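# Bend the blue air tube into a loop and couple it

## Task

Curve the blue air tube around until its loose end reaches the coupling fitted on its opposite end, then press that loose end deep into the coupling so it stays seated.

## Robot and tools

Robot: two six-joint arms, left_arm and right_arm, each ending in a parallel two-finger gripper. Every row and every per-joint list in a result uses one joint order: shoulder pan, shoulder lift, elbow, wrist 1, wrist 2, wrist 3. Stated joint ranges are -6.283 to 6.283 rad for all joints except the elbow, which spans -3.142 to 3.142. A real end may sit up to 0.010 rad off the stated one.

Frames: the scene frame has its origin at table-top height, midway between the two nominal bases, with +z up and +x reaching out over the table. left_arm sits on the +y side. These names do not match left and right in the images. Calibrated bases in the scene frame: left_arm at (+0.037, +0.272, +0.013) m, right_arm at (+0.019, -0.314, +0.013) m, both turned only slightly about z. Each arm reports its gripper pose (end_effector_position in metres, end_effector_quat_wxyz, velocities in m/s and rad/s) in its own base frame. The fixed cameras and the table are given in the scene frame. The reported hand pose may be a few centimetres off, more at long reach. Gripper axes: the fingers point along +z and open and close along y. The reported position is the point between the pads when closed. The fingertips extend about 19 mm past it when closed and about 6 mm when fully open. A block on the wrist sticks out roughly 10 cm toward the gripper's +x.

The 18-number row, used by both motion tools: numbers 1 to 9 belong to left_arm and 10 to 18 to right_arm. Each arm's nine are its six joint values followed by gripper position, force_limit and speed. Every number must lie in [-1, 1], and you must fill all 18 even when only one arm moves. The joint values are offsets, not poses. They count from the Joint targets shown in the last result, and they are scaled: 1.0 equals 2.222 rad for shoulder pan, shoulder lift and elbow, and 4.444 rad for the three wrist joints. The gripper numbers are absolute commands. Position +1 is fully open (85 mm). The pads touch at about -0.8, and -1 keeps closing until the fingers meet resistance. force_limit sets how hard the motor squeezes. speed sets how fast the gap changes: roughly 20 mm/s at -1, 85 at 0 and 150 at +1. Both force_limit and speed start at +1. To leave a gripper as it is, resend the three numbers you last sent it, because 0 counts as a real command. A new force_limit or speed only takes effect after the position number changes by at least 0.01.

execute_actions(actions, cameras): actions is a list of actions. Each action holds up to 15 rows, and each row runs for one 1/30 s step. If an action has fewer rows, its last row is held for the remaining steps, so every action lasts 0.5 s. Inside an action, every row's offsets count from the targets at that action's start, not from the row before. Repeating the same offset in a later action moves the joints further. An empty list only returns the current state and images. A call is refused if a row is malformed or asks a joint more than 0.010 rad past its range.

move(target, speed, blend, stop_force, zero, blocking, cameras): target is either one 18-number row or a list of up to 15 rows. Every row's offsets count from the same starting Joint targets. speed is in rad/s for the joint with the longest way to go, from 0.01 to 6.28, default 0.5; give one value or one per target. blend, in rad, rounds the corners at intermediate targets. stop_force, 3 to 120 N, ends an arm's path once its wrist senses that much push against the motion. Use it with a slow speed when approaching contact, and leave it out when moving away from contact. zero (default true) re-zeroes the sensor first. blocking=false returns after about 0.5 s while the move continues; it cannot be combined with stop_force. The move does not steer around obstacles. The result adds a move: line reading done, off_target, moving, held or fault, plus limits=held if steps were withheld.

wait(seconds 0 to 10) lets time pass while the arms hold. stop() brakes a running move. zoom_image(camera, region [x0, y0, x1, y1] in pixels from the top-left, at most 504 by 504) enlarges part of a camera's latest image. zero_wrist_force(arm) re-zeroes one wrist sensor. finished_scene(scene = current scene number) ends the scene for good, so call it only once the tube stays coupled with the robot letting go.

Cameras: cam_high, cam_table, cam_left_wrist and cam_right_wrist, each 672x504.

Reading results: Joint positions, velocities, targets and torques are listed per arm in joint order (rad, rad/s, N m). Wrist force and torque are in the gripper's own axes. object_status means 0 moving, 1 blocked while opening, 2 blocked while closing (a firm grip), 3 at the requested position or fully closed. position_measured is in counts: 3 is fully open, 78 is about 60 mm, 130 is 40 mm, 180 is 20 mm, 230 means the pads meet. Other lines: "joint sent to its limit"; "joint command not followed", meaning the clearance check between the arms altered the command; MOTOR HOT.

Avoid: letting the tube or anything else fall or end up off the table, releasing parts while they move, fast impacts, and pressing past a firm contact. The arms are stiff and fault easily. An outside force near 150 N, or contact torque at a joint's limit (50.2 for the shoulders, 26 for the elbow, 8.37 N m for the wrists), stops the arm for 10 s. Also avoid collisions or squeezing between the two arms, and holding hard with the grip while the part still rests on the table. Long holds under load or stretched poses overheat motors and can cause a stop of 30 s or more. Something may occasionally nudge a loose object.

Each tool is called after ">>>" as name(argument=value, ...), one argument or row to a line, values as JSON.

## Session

>>> execute_actions(
  actions=[],
)

>>> zoom_image(
  camera="cam_high",
  region=[170, 120, 610, 430],
)

Scene clock: 0.00 s.
left_arm: end_effector_position=(+0.1292, -0.4272, +0.3453) position_measured=3 object_status=3 end_effector_quat_wxyz=(-0.211, -0.248, +0.704, -0.631) | right_arm: end_effector_position=(+0.2804, -0.1590, +0.2610) position_measured=3 object_status=3 end_effector_quat_wxyz=(-0.220, -0.575, +0.662, -0.427)
Joint positions: left_arm=[-1.604 -1.652 2.17 -3.545 -1.522 -2.238] | right_arm=[3.928 -1.261 -1.57 -2.565 0.766 -0.345]
Joint velocities: within noise
Joint torques (N m): no reading
Motor temperatures (°C): left_arm=[34 25 27 36 36 31] | right_arm=[28 27 32 32 47 41]
Wrist force (N): no reading
Wrist torque (N m): no reading
Wrist force, peak (N): no reading
Joint targets: left_arm=[-1.604 -1.652 2.170 -3.545 -1.522 -2.238] | right_arm=[3.928 -1.261 -1.570 -2.565 0.766 -0.345]
Tool commands: left_gripper/position=+1.0 left_gripper/force_limit=+1.0 left_gripper/speed=+1.0 right_gripper/position=+1.0 right_gripper/force_limit=+1.0 right_gripper/speed=+1.0

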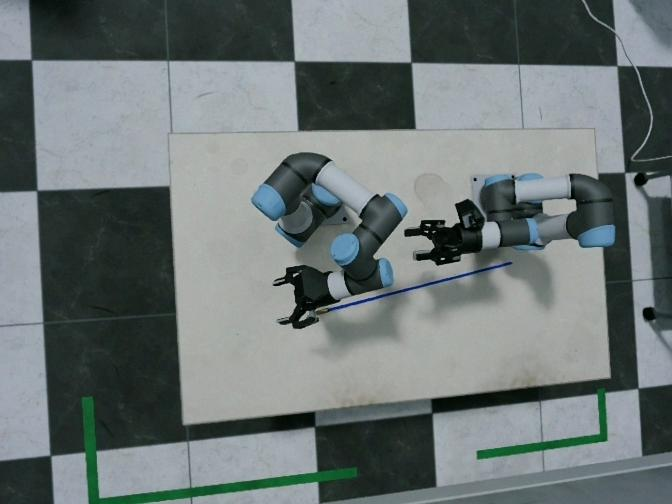

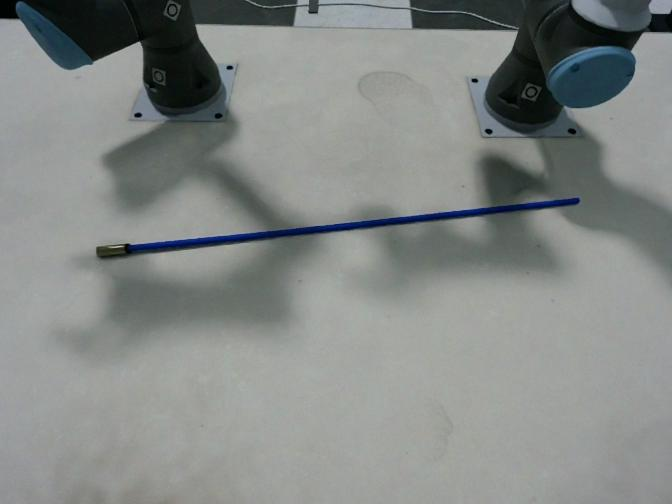

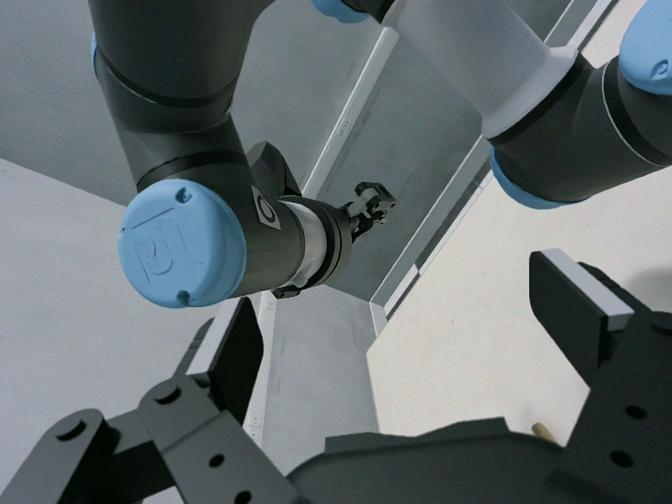

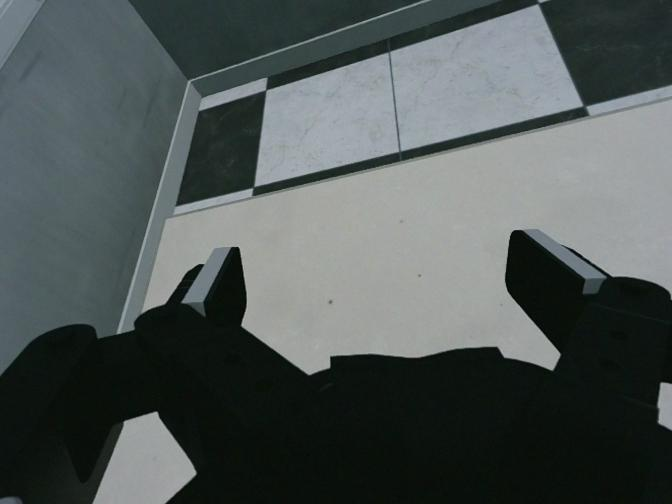

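Scaled by 1.145 from the camera's 672x504 image, which has a finer 960x720 frame.

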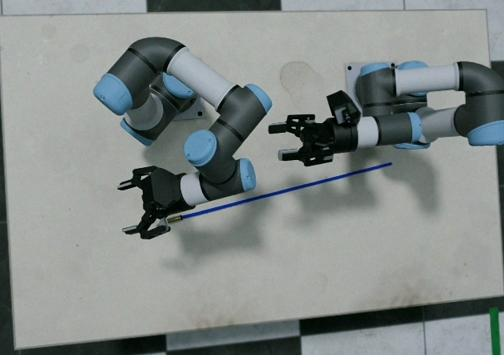

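>>> move(
  target=[0,0,0,0,0,0,1,1,1,-0.9127,-0.1076,0.6166,0.1946,-0.2399,0.1451,1,1,1],
  speed=1.4,
  cameras=[],
)

>>> move(
  target=[-0.1332,0.0684,-0.9766,0.4602,0.275,0.0986,1,1,1,0,0,0,0,0,0,1,1,1],
  speed=1.4,
  cameras=["cam_high"],
)

Scene clock: 32.80 s.
left_arm: end_effector_position=(+0.1292, -0.4272, +0.3453) position_measured=3 object_status=3 end_effector_quat_wxyz=(-0.211, -0.248, +0.704, -0.631) | right_arm: end_effector_position=(-0.3623, -0.0823, +0.7076) position_measured=3 object_status=3 end_effector_quat_wxyz=(+0.034, +0.680, -0.005, -0.733)
Joint positions: left_arm=[-1.604 -1.652 2.17 -3.545 -1.522 -2.238] | right_arm=[1.9 -1.5 -0.2 -1.701 -0.3 0.3]
Joint velocities: within noise
Joint torques (N m): left_arm=[0.78 -7.88 -8.62 -2.05 0.13 -0.25] | right_arm=[-1.93 -3.47 4.2 1 -1.41 0.56]
Motor temperatures (°C): left_arm=[34 25 27 36 36 31] | right_arm=[28 27 32 32 47 41]
Wrist force (N): left_arm=[0.1 -0.1 -0.1] | right_arm=[-0.3 0.6 2.3]
Wrist torque (N m): left_arm=[-0.01 -0.01 0.00] | right_arm=[0.01 0.16 -0.33]
Wrist force, peak (N): left_arm=[-0.2 0.3 -0.3] | right_arm=[-0.7 -3.6 4.3]
Joint targets: left_arm=[-1.604 -1.652 2.170 -3.545 -1.522 -2.238] | right_arm=[1.900 -1.500 -0.200 -1.700 -0.300 0.300]
move: done
No camera images: "cameras" was empty.

Scene clock: 35.17 s.
left_arm: end_effector_position=(+0.3117, -0.2304, +0.6816) position_measured=3 object_status=3 end_effector_quat_wxyz=(+0.286, -0.358, +0.627, -0.630) | right_arm: end_effector_position=(-0.3623, -0.0821, +0.7076) position_measured=3 object_status=3 end_effector_quat_wxyz=(+0.033, +0.680, -0.005, -0.733)
Joint positions: left_arm=[-1.9 -1.5 0.001 -1.5 -0.3 -1.8] | right_arm=[1.9 -1.5 -0.2 -1.7 -0.3 0.3]
Joint velocities: within noise
Joint torques (N m): left_arm=[-1.86 -0.74 -3.09 -0.18 1.33 1.2] | right_arm=[-1.96 -2.77 3.74 0.77 -1.28 0.52]
Motor temperatures (°C): left_arm=[34 25 27 36 36 31] | right_arm=[28 27 32 32 47 41]
Wrist force (N): left_arm=[0.9 0.7 1.1] | right_arm=[-0.3 0.6 2.3]
Wrist torque (N m): left_arm=[0.10 -0.14 -0.13] | right_arm=[0.00 0.16 -0.33]
Wrist force, peak (N): left_arm=[-0.5 1.1 -1.0] | right_arm=[-0.1 0.7 2.5]
Joint targets: left_arm=[-1.900 -1.500 0.001 -1.500 -0.300 -1.800] | right_arm=[1.900 -1.500 -0.200 -1.700 -0.300 0.300]
move: done
Images, in order (width x height): cam_high 672x504.

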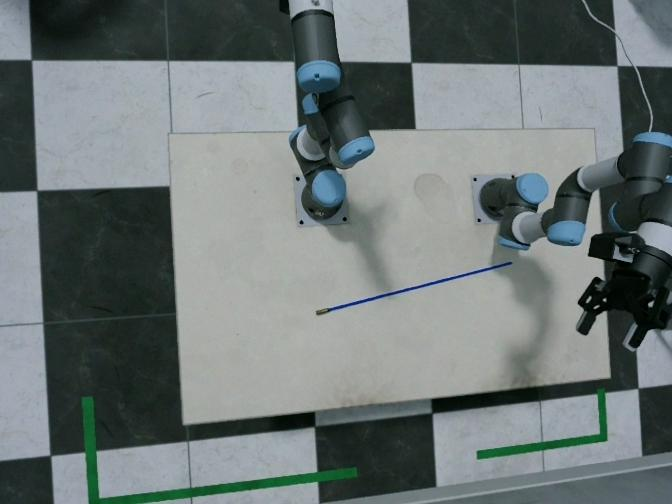

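>>> move(
  target=[-0.3407,0.1838,-0.982,0.0138,0.421,0.1234,1,1,1,-0.995,0.0344,0.8434,-0.0272,-0.286,0.1771,1,1,1],
  speed=1.3,
)

Scene clock: 38.47 s.
left_arm: end_effector_position=(+0.4012, -0.0096, +0.3521) position_measured=3 object_status=3 end_effector_quat_wxyz=(-0.152, +0.767, -0.502, +0.369) | right_arm: end_effector_position=(-0.0326, +0.4710, +0.5379) position_measured=3 object_status=3 end_effector_quat_wxyz=(+0.107, -0.305, +0.770, +0.550)
Joint positions: left_arm=[-2.404 -1.228 -1.453 -1.459 0.946 -1.434] | right_arm=[0.962 -1.467 0.598 -1.753 -0.848 0.641]
Joint velocities: within noise
Joint torques (N m): left_arm=[-2.09 7.41 8.31 2.99 -0.01 1.16] | right_arm=[2.27 -10.16 -10.4 -1.32 1.57 -0.45]
Motor temperatures (°C): left_arm=[34 25 27 36 36 31] | right_arm=[28 27 32 32 47 41]
Wrist force (N): left_arm=[-1.1 -0.6 -0.6] | right_arm=[0.8 -1.2 2.1]
Wrist torque (N m): left_arm=[0.13 -0.08 -0.16] | right_arm=[-0.17 -0.03 -0.23]
Wrist force, peak (N): left_arm=[1.8 1.0 1.7] | right_arm=[-9.1 -15.4 8.6]
Joint targets: left_arm=[-2.404 -1.228 -1.453 -1.459 0.946 -1.434] | right_arm=[0.962 -1.467 0.598 -1.753 -0.848 0.641]
move: held (right_arm; a check stopped the path), off_target (left_arm; braked when a check withheld steps of right_arm); limits=held; left_arm: the elbow is farthest, 0.728 rad from its target; right_arm: the shoulder pan is farthest, 1.273 rad from its target
joint command not followed: on one or more control steps a check withheld the commanded joint targets of the right arm, and it was not sent them on those steps.
cause: the commanded joint targets, or the way to them, would bring a part of the robot too close to another arm (this arm's gripper and a part of the left arm just beyond the shoulder lift).

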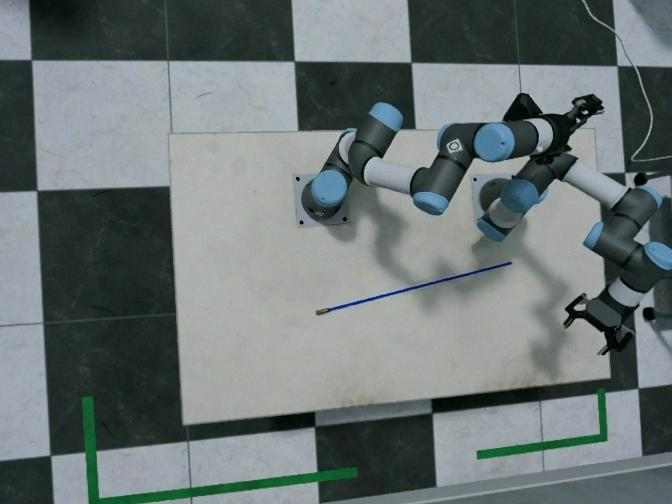

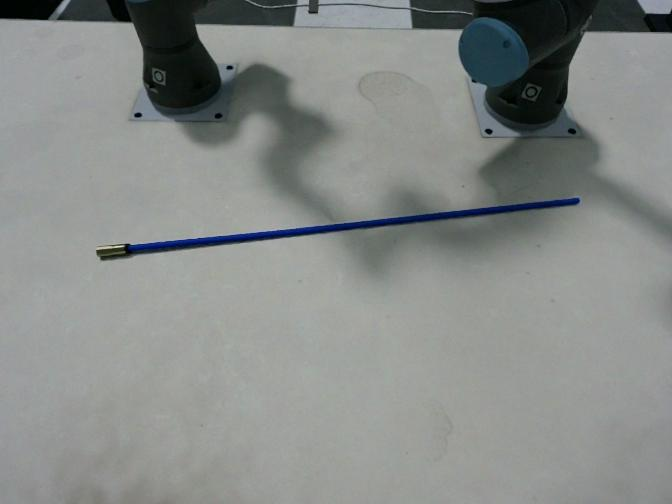

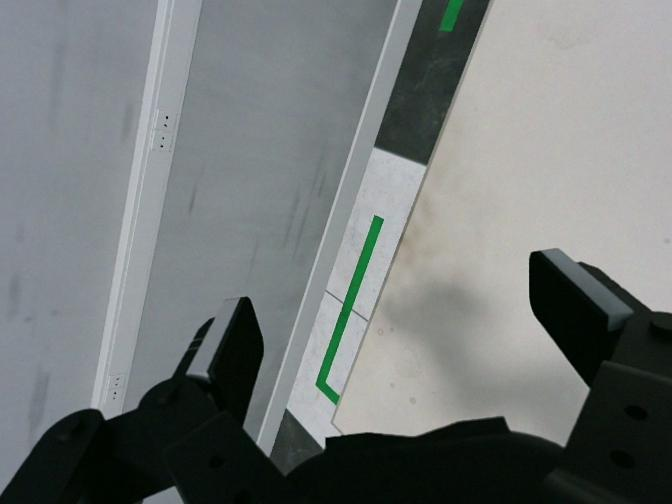

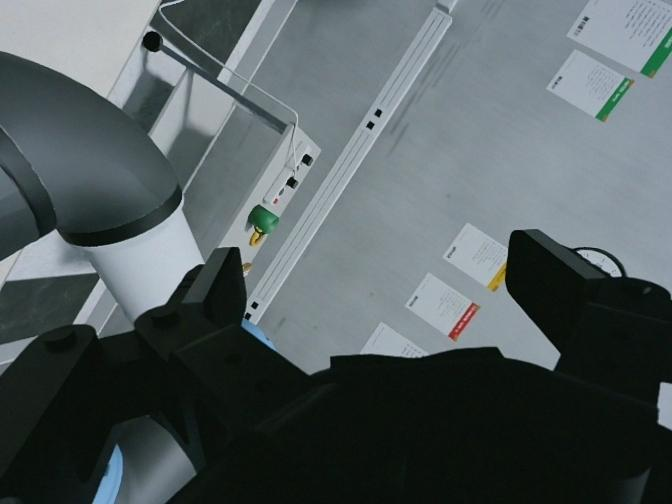

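>>> move(
  target=[
    [0,0,0,0,0,0,1,1,1,0.1971,-0.0149,-0.1341,0.0119,0.0558,-0.0317,1,1,1],
    [-0.1139,0.0614,-0.3281,0.0046,0.1406,0.0411,1,1,1,0.18,-0.1949,0.4509,0.1087,-0.1627,0.0358,1,1,1],
    [-0.1139,0.0614,-0.3281,0.0046,0.1406,0.0411,1,1,1,-0.27,-0.1949,0.4509,0.1087,-0.1627,0.0675,1,1,1],
    [-0.1139,0.0614,-0.3281,0.0046,0.1406,0.0411,1,1,1,-0.5729,0.0196,0.4842,-0.0153,-0.1627,0.1004,1,1,1],
  ],
  speed=1.2,
  blend=0.15,
)

Scene clock: 54.83 s.
left_arm: end_effector_position=(+0.2241, -0.0300, +0.0904) position_measured=3 object_status=3 end_effector_quat_wxyz=(+0.000, +0.763, -0.646, +0.000) | right_arm: end_effector_position=(+0.3519, +0.0246, +0.0904) position_measured=3 object_status=3 end_effector_quat_wxyz=(+0.000, +0.643, +0.766, +0.000)
Joint positions: left_arm=[-2.657 -1.092 -2.182 -1.439 1.571 -1.252] | right_arm=[-0.31 -1.423 1.674 -1.821 -1.571 1.087]
Joint velocities: within noise
Joint torques (N m): left_arm=[-1.97 5.66 8.85 2.31 0.83 1.22] | right_arm=[-1.81 -10.29 -7.62 -3.09 0.3 0.6]
Motor temperatures (°C): left_arm=[34 25 27 36 36 31] | right_arm=[28 27 32 32 47 41]
Wrist force (N): left_arm=[-1.9 -1.2 -1.7] | right_arm=[0.5 -1.0 0.6]
Wrist torque (N m): left_arm=[0.19 -0.08 -0.58] | right_arm=[-0.08 -0.03 -0.12]
Wrist force, peak (N): left_arm=[-2.1 -1.3 -1.6] | right_arm=[-1.3 -3.4 3.3]
Joint targets: left_arm=[-2.657 -1.092 -2.182 -1.439 1.571 -1.252] | right_arm=[-0.311 -1.423 1.674 -1.821 -1.571 1.087]
move: done

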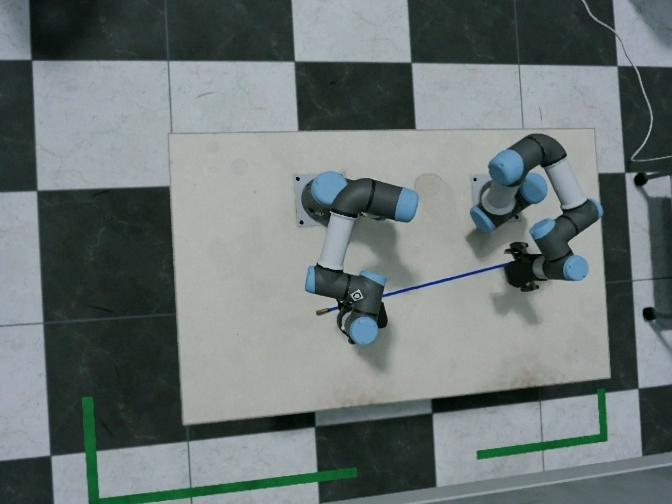

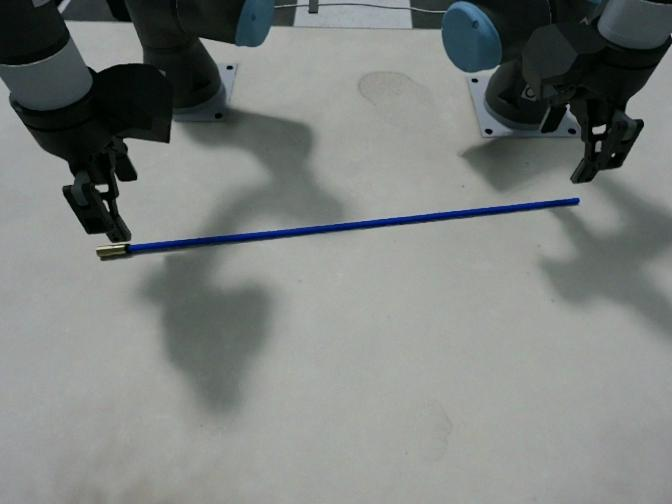

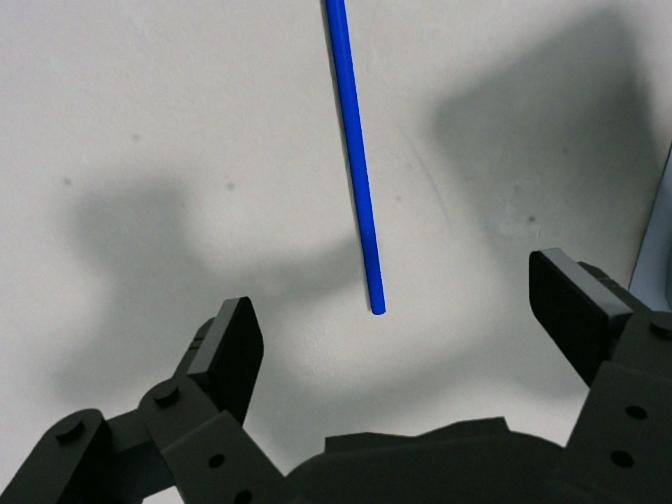

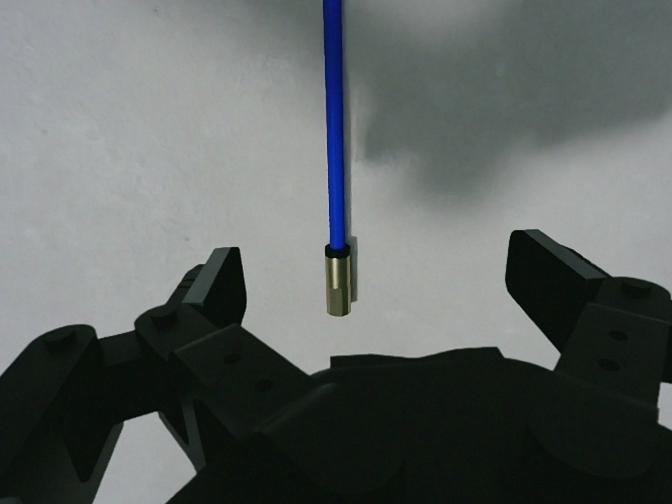

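>>> move(
  target=[
    [0.0041,-0.0275,-0.0739,0.0508,0,0.0079,1,1,1,-0.0050,0.0104,0.0774,-0.0441,0,0.0026,1,1,1],
    [0.0041,-0.0857,-0.1457,0.1159,0,0.0079,1,1,1,-0.0050,0.0544,0.1272,-0.0910,0,0.0026,1,1,1],
  ],
  speed=[0.4,0.2],
  stop_force=6,
)

Scene clock: 71.13 s.
left_arm: end_effector_position=(+0.2262, -0.0270, +0.0075) position_measured=3 object_status=3 end_effector_quat_wxyz=(+0.000, +0.755, -0.656, +0.000) | right_arm: end_effector_position=(+0.3443, +0.0233, +0.0075) position_measured=3 object_status=3 end_effector_quat_wxyz=(+0.000, +0.652, +0.758, +0.000)
Joint positions: left_arm=[-2.648 -1.282 -2.506 -0.924 1.571 -1.217] | right_arm=[-0.322 -1.302 1.956 -2.225 -1.571 1.098]
Joint velocities: within noise
Joint torques (N m): left_arm=[1.44 2.34 7 2.43 0.67 1.26] | right_arm=[-1.87 -9.85 -6.3 -2.99 0.94 0.55]
Motor temperatures (°C): left_arm=[34 25 27 36 36 31] | right_arm=[28 27 32 32 47 41]
Wrist force (N): left_arm=[-2.0 -1.4 -1.5] | right_arm=[0.4 -0.9 0.9]
Wrist torque (N m): left_arm=[0.15 -0.05 -0.56] | right_arm=[-0.07 -0.03 -0.12]
Wrist force, peak (N): left_arm=[-1.8 -1.2 -2.3] | right_arm=[0.2 -1.2 1.3]
Joint targets: left_arm=[-2.648 -1.282 -2.506 -0.924 1.571 -1.217] | right_arm=[-0.322 -1.302 1.956 -2.225 -1.571 1.098]
move: done

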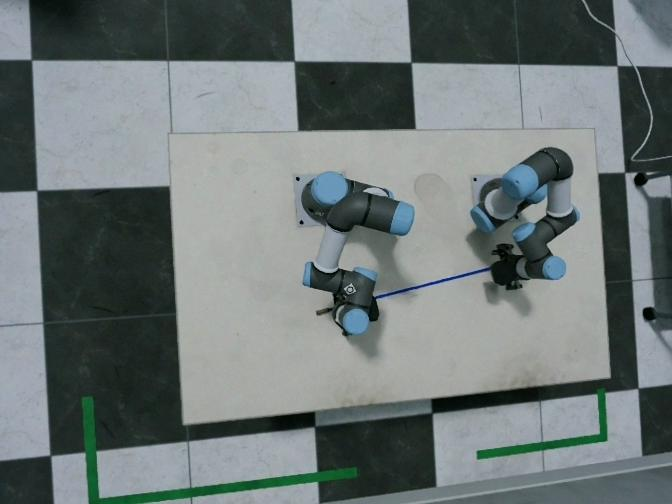

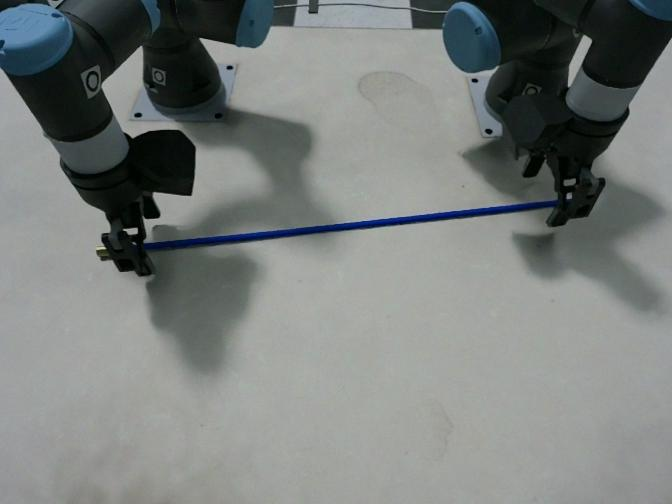

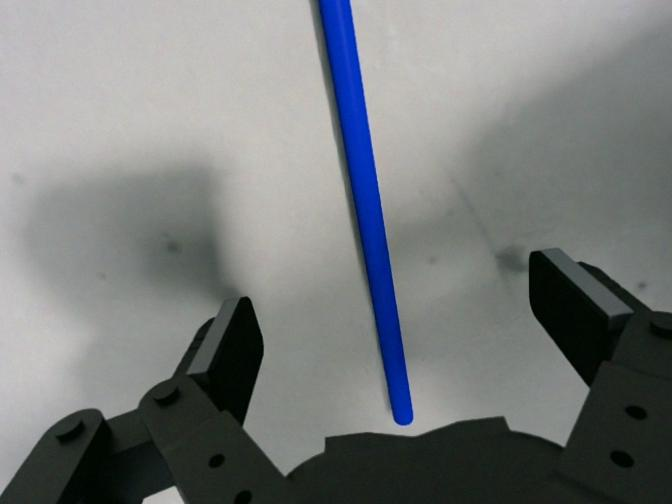

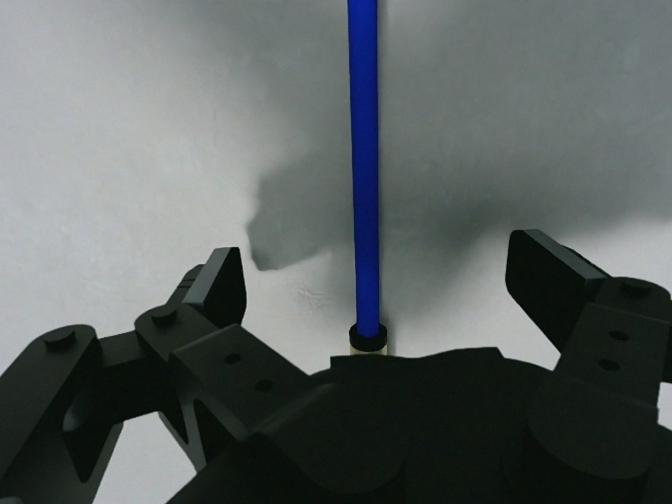

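>>> move(
  target=[0,0,0,0,0,0,-1,-0.3,-1,0,0,0,0,0,0,-1,-0.3,-1],
  cameras=["cam_left_wrist","cam_right_wrist"],
)

Scene clock: 77.37 s.
left_arm: end_effector_position=(+0.2262, -0.0270, +0.0075) position_measured=213 object_status=0 end_effector_quat_wxyz=(+0.000, +0.755, -0.656, +0.000) | right_arm: end_effector_position=(+0.3443, +0.0233, +0.0075) position_measured=212 object_status=0 end_effector_quat_wxyz=(+0.000, +0.652, +0.758, +0.000)
Joint positions: left_arm=[-2.648 -1.282 -2.506 -0.924 1.571 -1.217] | right_arm=[-0.322 -1.302 1.956 -2.225 -1.571 1.098]
Joint velocities: within noise
Joint torques (N m): left_arm=[1.89 2.44 9.37 1.92 0.38 1.15] | right_arm=[-1.61 -10.45 -10.21 -2.31 0.87 0.55]
Motor temperatures (°C): left_arm=[34 25 27 36 36 31] | right_arm=[28 27 32 32 47 41]
Wrist force (N): left_arm=[-1.6 -0.7 -3.9] | right_arm=[0.6 -1.0 0.5]
Wrist torque (N m): left_arm=[0.18 -0.06 -0.56] | right_arm=[-0.09 -0.03 -0.12]
Wrist force, peak (N): left_arm=[-1.8 -0.9 -4.9] | right_arm=[0.4 -1.0 1.0]
Joint targets: left_arm=[-2.648 -1.282 -2.506 -0.924 1.571 -1.217] | right_arm=[-0.322 -1.302 1.956 -2.225 -1.571 1.098]
move: done
Images, in order (width x height): cam_left_wrist 672x504, cam_right_wrist 672x504.

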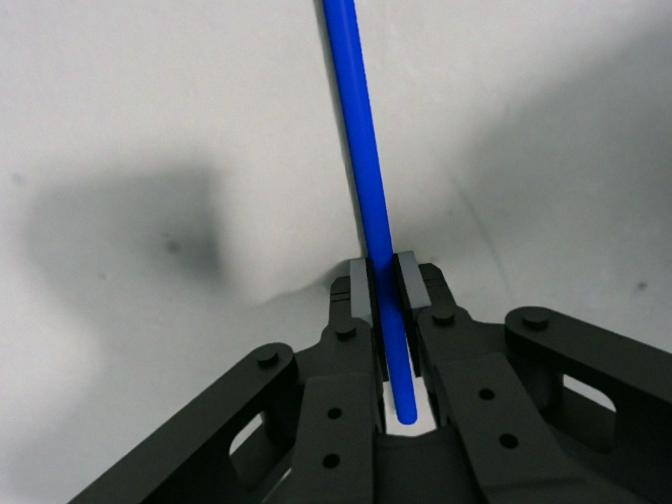

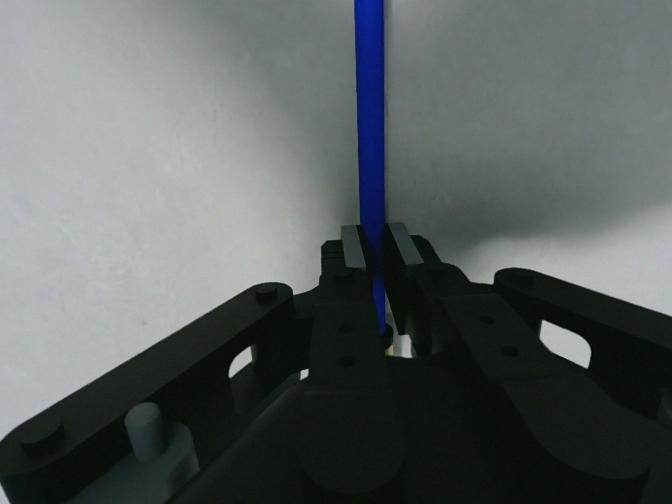

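>>> move(
  target=[
    [0,0.0581,0.0719,-0.0651,0,0,-1,-0.3,-1,0,-0.0441,-0.0495,0.0468,0,0,-1,-0.3,-1],
    [-0.0375,0.0190,0.0935,-0.0563,0,-0.1245,-1,-0.3,-1,0.0013,-0.0855,-0.0015,0.0435,0,0.1312,-1,-0.3,-1],
    [-0.1168,-0.0332,0.1281,-0.0475,0,-0.2682,-1,-0.3,-1,0.0402,-0.1173,0.0320,0.0427,0,0.2822,-1,-0.3,-1],
    [-0.2151,-0.0937,0.1774,-0.0419,0,-0.4214,-1,-0.3,-1,0.1169,-0.1194,0.0342,0.0426,0,0.4521,-1,-0.3,-1],
  ],
  speed=[0.2,0.5,0.5,0.5],
  blend=[0.02,0.1,0.1,0],
)

Scene clock: 100.50 s.
left_arm: end_effector_position=(+0.2589, -0.1269, +0.0505) position_measured=213 object_status=2 end_effector_quat_wxyz=(+0.000, +1.000, -0.018, +0.000) | right_arm: end_effector_position=(+0.2844, +0.1135, +0.0504) position_measured=212 object_status=2 end_effector_quat_wxyz=(+0.000, +1.000, -0.014, +0.000)
Joint positions: left_arm=[-3.126 -1.49 -2.111 -1.11 1.571 -3.089] | right_arm=[-0.062 -1.567 2.032 -2.036 -1.571 3.107]
Joint velocities: within noise
Joint torques (N m): left_arm=[-2.46 6.45 11.19 2.66 0.17 -1.27] | right_arm=[2.2 -14.2 -7.28 -3.2 0.79 0.67]
Motor temperatures (°C): left_arm=[34 25 27 36 36 31] | right_arm=[28 27 32 32 47 41]
Wrist force (N): left_arm=[-1.8 -1.3 -1.2] | right_arm=[0.1 -1.2 1.2]
Wrist torque (N m): left_arm=[0.15 -0.08 -0.49] | right_arm=[-0.10 0.03 -0.20]
Wrist force, peak (N): left_arm=[-1.6 -1.1 -4.2] | right_arm=[3.2 -0.9 1.2]
Joint targets: left_arm=[-3.126 -1.490 -2.111 -1.110 1.571 -3.089] | right_arm=[-0.062 -1.567 2.032 -2.036 -1.571 3.107]
move: done

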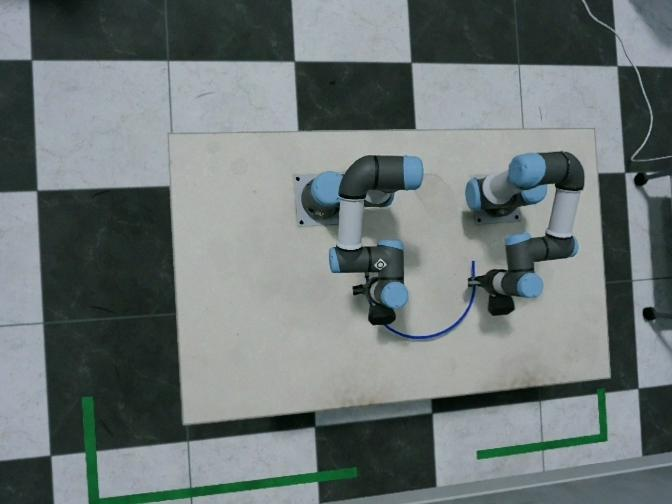

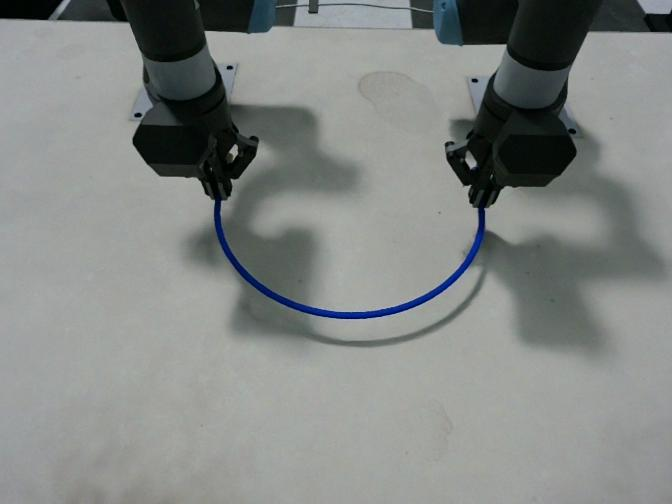

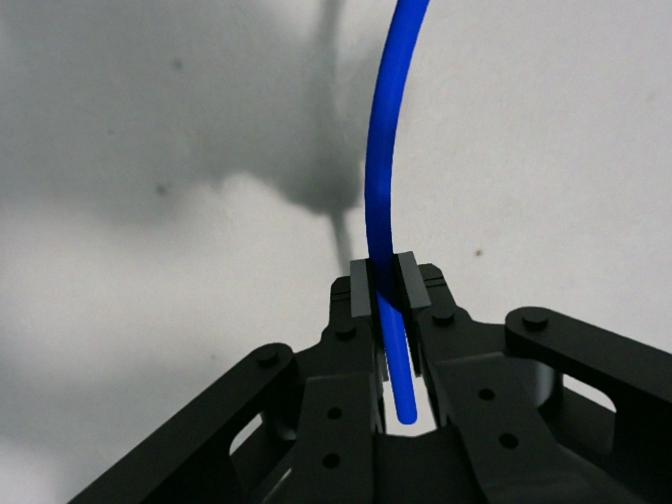

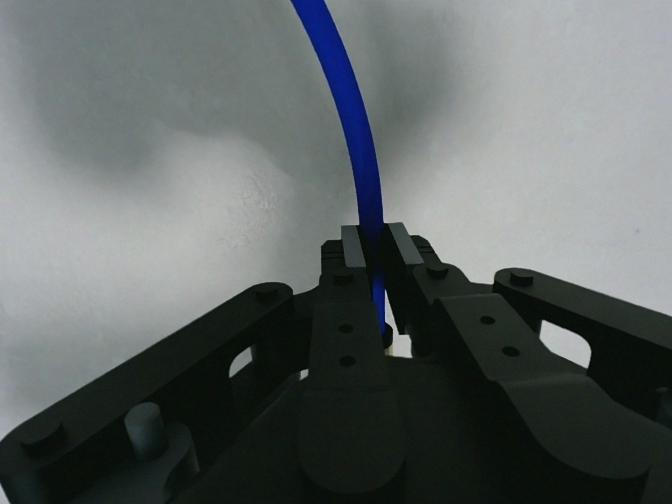

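>>> move(
  target=[
    [-0.1059,-0.0377,0.0354,0.0009,0,-0.1710,-1,-0.3,-1,0.0960,0.0315,-0.0332,0.0009,0,0.1659,-1,-0.3,-1],
    [-0.1588,-0.0527,0.0507,0.0007,0,-0.3153,-1,-0.3,-1,0.1457,0.0437,-0.0467,0.0016,0,0.3086,-1,-0.3,-1],
    [-0.1588,-0.0527,0.0507,0.0007,0,-0.4331,-1,-0.3,-1,0.1457,0.0437,-0.0467,0.0016,0,0.4264,-1,-0.3,-1],
    [-0.2052,-0.0933,0.1002,-0.0038,0,-0.4563,-1,-0.3,-1,0.1457,0.0437,-0.0467,0.0016,0,0.4264,-1,-0.3,-1],
  ],
  speed=[0.5,0.5,0.5,0.08],
  blend=[0.1,0.05,0.02,0],
)

>>> zoom_image(
  camera="cam_table",
  region=[280, 160, 380, 235],
)

Scene clock: 112.57 s.
left_arm: end_effector_position=(+0.2231, -0.2498, +0.0521) position_measured=213 object_status=2 end_effector_quat_wxyz=(-0.001, +0.720, +0.694, +0.000) | right_arm: end_effector_position=(+0.2568, +0.2044, +0.0504) position_measured=212 object_status=2 end_effector_quat_wxyz=(+0.000, +0.697, -0.717, +0.000)
Joint positions: left_arm=[-3.582 -1.698 -1.889 -1.127 1.571 -5.117] | right_arm=[0.262 -1.47 1.928 -2.029 -1.571 5.002]
Joint velocities: within noise
Joint torques (N m): left_arm=[-1.69 8.73 11.31 1.18 -0.08 -1.48] | right_arm=[1.16 -8.72 -10.94 -1.22 -0.9 0.75]
Motor temperatures (°C): left_arm=[34 25 27 36 36 31] | right_arm=[28 27 32 32 47 41]
Wrist force (N): left_arm=[-2.6 -1.7 -1.1] | right_arm=[-0.4 -0.9 1.2]
Wrist torque (N m): left_arm=[0.10 -0.18 -0.35] | right_arm=[-0.07 -0.12 -0.34]
Wrist force, peak (N): left_arm=[-3.0 -1.4 -1.4] | right_arm=[0.1 -1.3 1.4]
Joint targets: left_arm=[-3.582 -1.698 -1.889 -1.127 1.571 -5.117] | right_arm=[0.262 -1.470 1.928 -2.029 -1.571 5.002]
move: done

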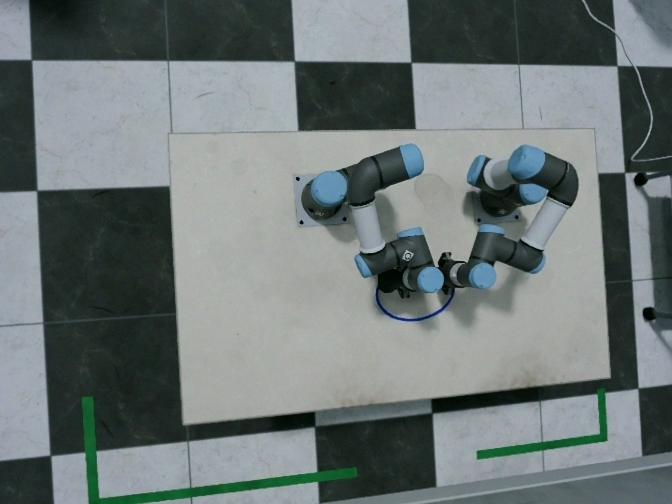

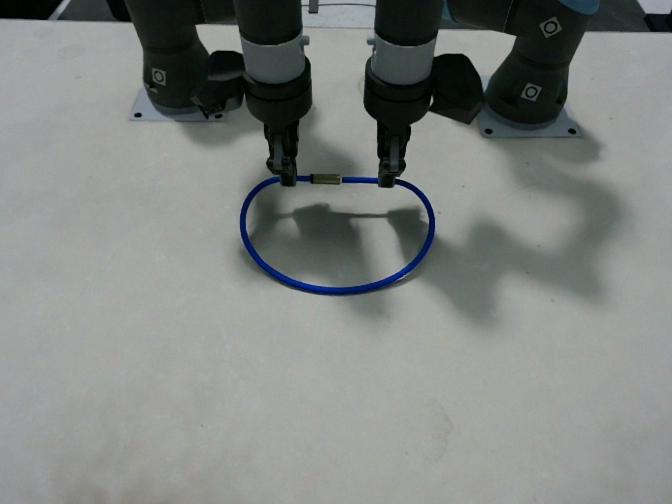

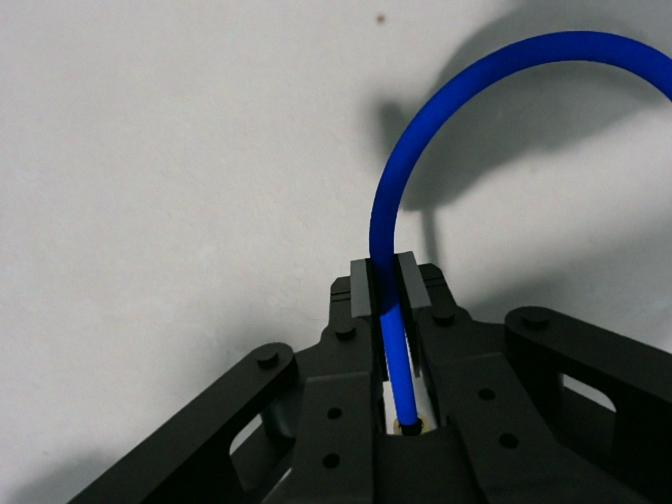

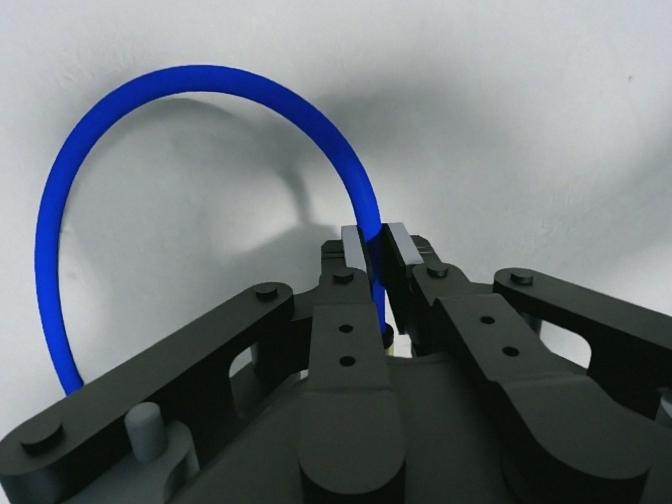

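Scaled by 5.040 from the camera's 672x504 image, which has a finer 960x720 frame.

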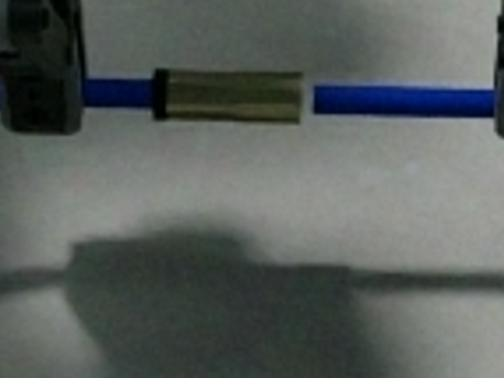

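>>> zoom_image(
  camera="cam_left_wrist",
  region=[360, 370, 460, 445],
)

Scaled by 5.040 from the camera's 672x504 image, which has a finer 960x720 frame.

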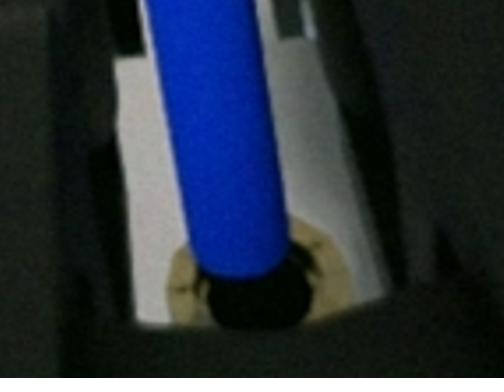

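>>> move(
  target=[-0.0384,-0.0420,0.0501,-0.0042,0,-0.0192,-1,-0.3,-1,0,0,0,0,0,0,-1,-0.3,-1],
  speed=0.03,
  stop_force=20,
  cameras=["cam_table","cam_left_wrist"],
)

>>> zoom_image(
  camera="cam_table",
  region=[280, 160, 380, 235],
)

Scene clock: 120.90 s.
left_arm: end_effector_position=(+0.2224, -0.2720, +0.0519) position_measured=213 object_status=2 end_effector_quat_wxyz=(-0.001, +0.720, +0.694, +0.000) | right_arm: end_effector_position=(+0.2568, +0.2043, +0.0504) position_measured=212 object_status=2 end_effector_quat_wxyz=(+0.000, +0.697, -0.717, +0.000)
Joint positions: left_arm=[-3.645 -1.767 -1.806 -1.141 1.572 -5.181] | right_arm=[0.262 -1.47 1.929 -2.029 -1.571 5.002]
Joint velocities: within noise
Joint torques (N m): left_arm=[-2.09 15.72 10.95 4.59 -5.97 1.12] | right_arm=[7.63 -10.1 -14.23 -4.68 5.5 0.45]
Motor temperatures (°C): left_arm=[34 25 27 36 36 31] | right_arm=[28 27 32 32 47 41]
Wrist force (N): left_arm=[17.7 -1.5 -1.0] | right_arm=[20.2 -1.0 1.1]
Wrist torque (N m): left_arm=[0.12 0.08 -0.37] | right_arm=[-0.07 0.10 -0.34]
Wrist force, peak (N): left_arm=[19.6 -1.5 -0.9] | right_arm=[22.1 -1.0 1.3]
Joint targets: left_arm=[-3.645 -1.767 -1.806 -1.141 1.572 -5.181] | right_arm=[0.262 -1.470 1.928 -2.029 -1.571 5.002]
move: contact (left_arm); left_arm: the elbow is farthest, 0.028 rad from its target
Images, in order (width x height): cam_table 672x504, cam_left_wrist 672x504.

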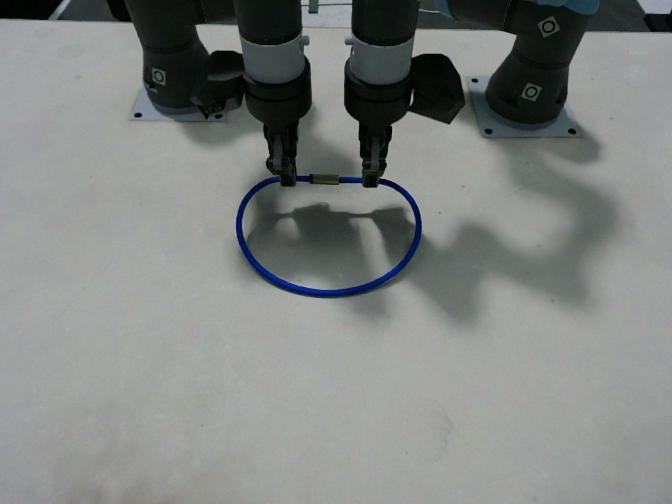

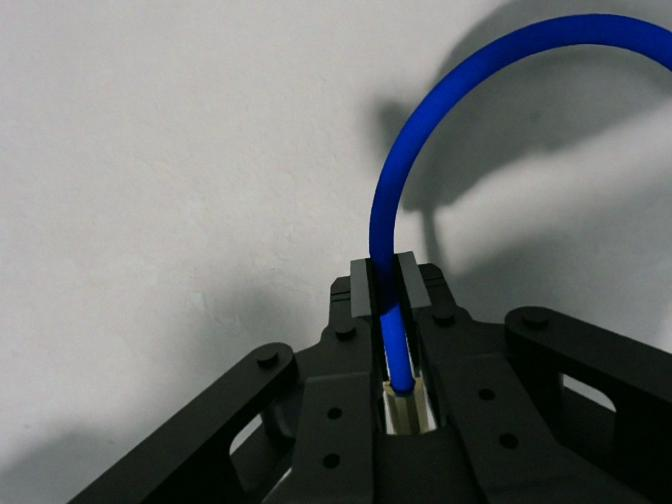

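Scaled by 5.040 from the camera's 672x504 image, which has a finer 960x720 frame.

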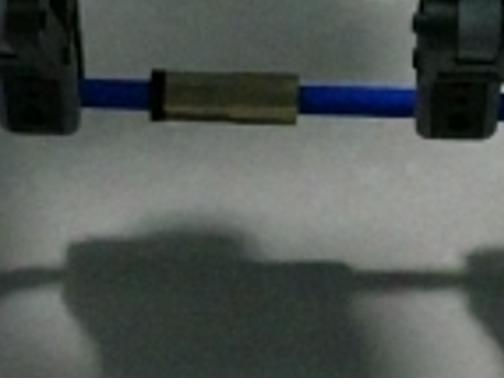

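>>> move(
  target=[
    [0.0020,0.0022,-0.0027,0.0002,0,0.0010,-1,-0.3,-1,0,0,0,0,0,0,-1,-0.3,-1],
    [0.0020,-0.0163,-0.0289,0.0226,0,0.0010,-1,-0.3,-1,0,0.0205,0.0270,-0.0238,0,0,-1,-0.3,-1],
    [0.0020,-0.0388,-0.0515,0.0451,0,0.0010,-1,-0.3,-1,0,0.0454,0.0505,-0.0480,0,0,-1,-0.3,-1],
  ],
  speed=[0.03,0.12,0.12],
  cameras=["cam_table"],
)

>>> zoom_image(
  camera="cam_table",
  region=[280, 170, 400, 260],
)

Scene clock: 128.53 s.
left_arm: end_effector_position=(+0.2224, -0.2704, +0.0101) position_measured=213 object_status=2 end_effector_quat_wxyz=(-0.001, +0.720, +0.694, +0.000) | right_arm: end_effector_position=(+0.2569, +0.2044, +0.0084) position_measured=212 object_status=2 end_effector_quat_wxyz=(+0.000, +0.697, -0.717, +0.000)
Joint positions: left_arm=[-3.641 -1.853 -1.92 -0.941 1.572 -5.176] | right_arm=[0.262 -1.37 2.041 -2.242 -1.571 5.002]
Joint velocities: within noise
Joint torques (N m): left_arm=[0.74 10.34 7.39 2.88 -0.6 1.07] | right_arm=[-0.5 -9.02 -6.7 -3.52 0.9 0.39]
Motor temperatures (°C): left_arm=[34 25 27 36 36 31] | right_arm=[28 27 32 32 47 41]
Wrist force (N): left_arm=[2.2 -1.1 -2.2] | right_arm=[6.3 -0.1 0.9]
Wrist torque (N m): left_arm=[0.14 0.02 -0.37] | right_arm=[0.04 -0.04 -0.35]
Wrist force, peak (N): left_arm=[18.1 -1.7 -1.1] | right_arm=[20.4 -0.9 1.2]
Joint targets: left_arm=[-3.641 -1.854 -1.920 -0.941 1.572 -5.176] | right_arm=[0.262 -1.369 2.041 -2.242 -1.571 5.002]
move: done
Images, in order (width x height): cam_table 672x504.

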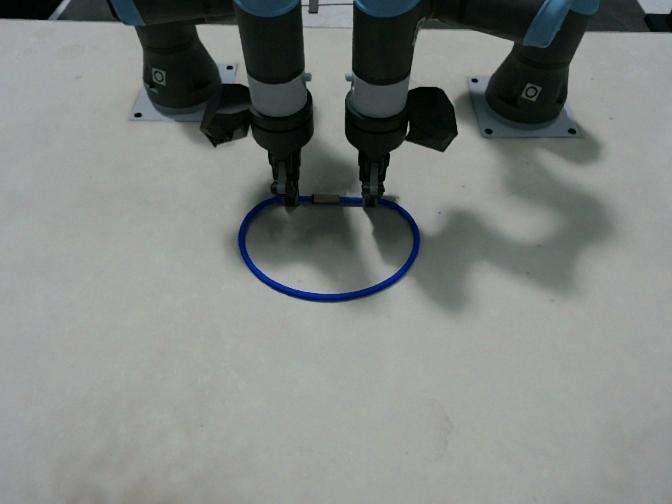

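Scaled by 4.200 from the camera's 672x504 image, which has a finer 960x720 frame.

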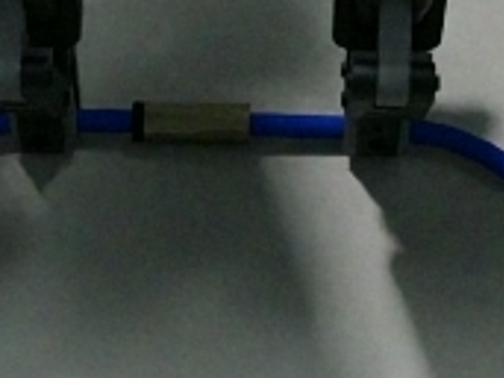

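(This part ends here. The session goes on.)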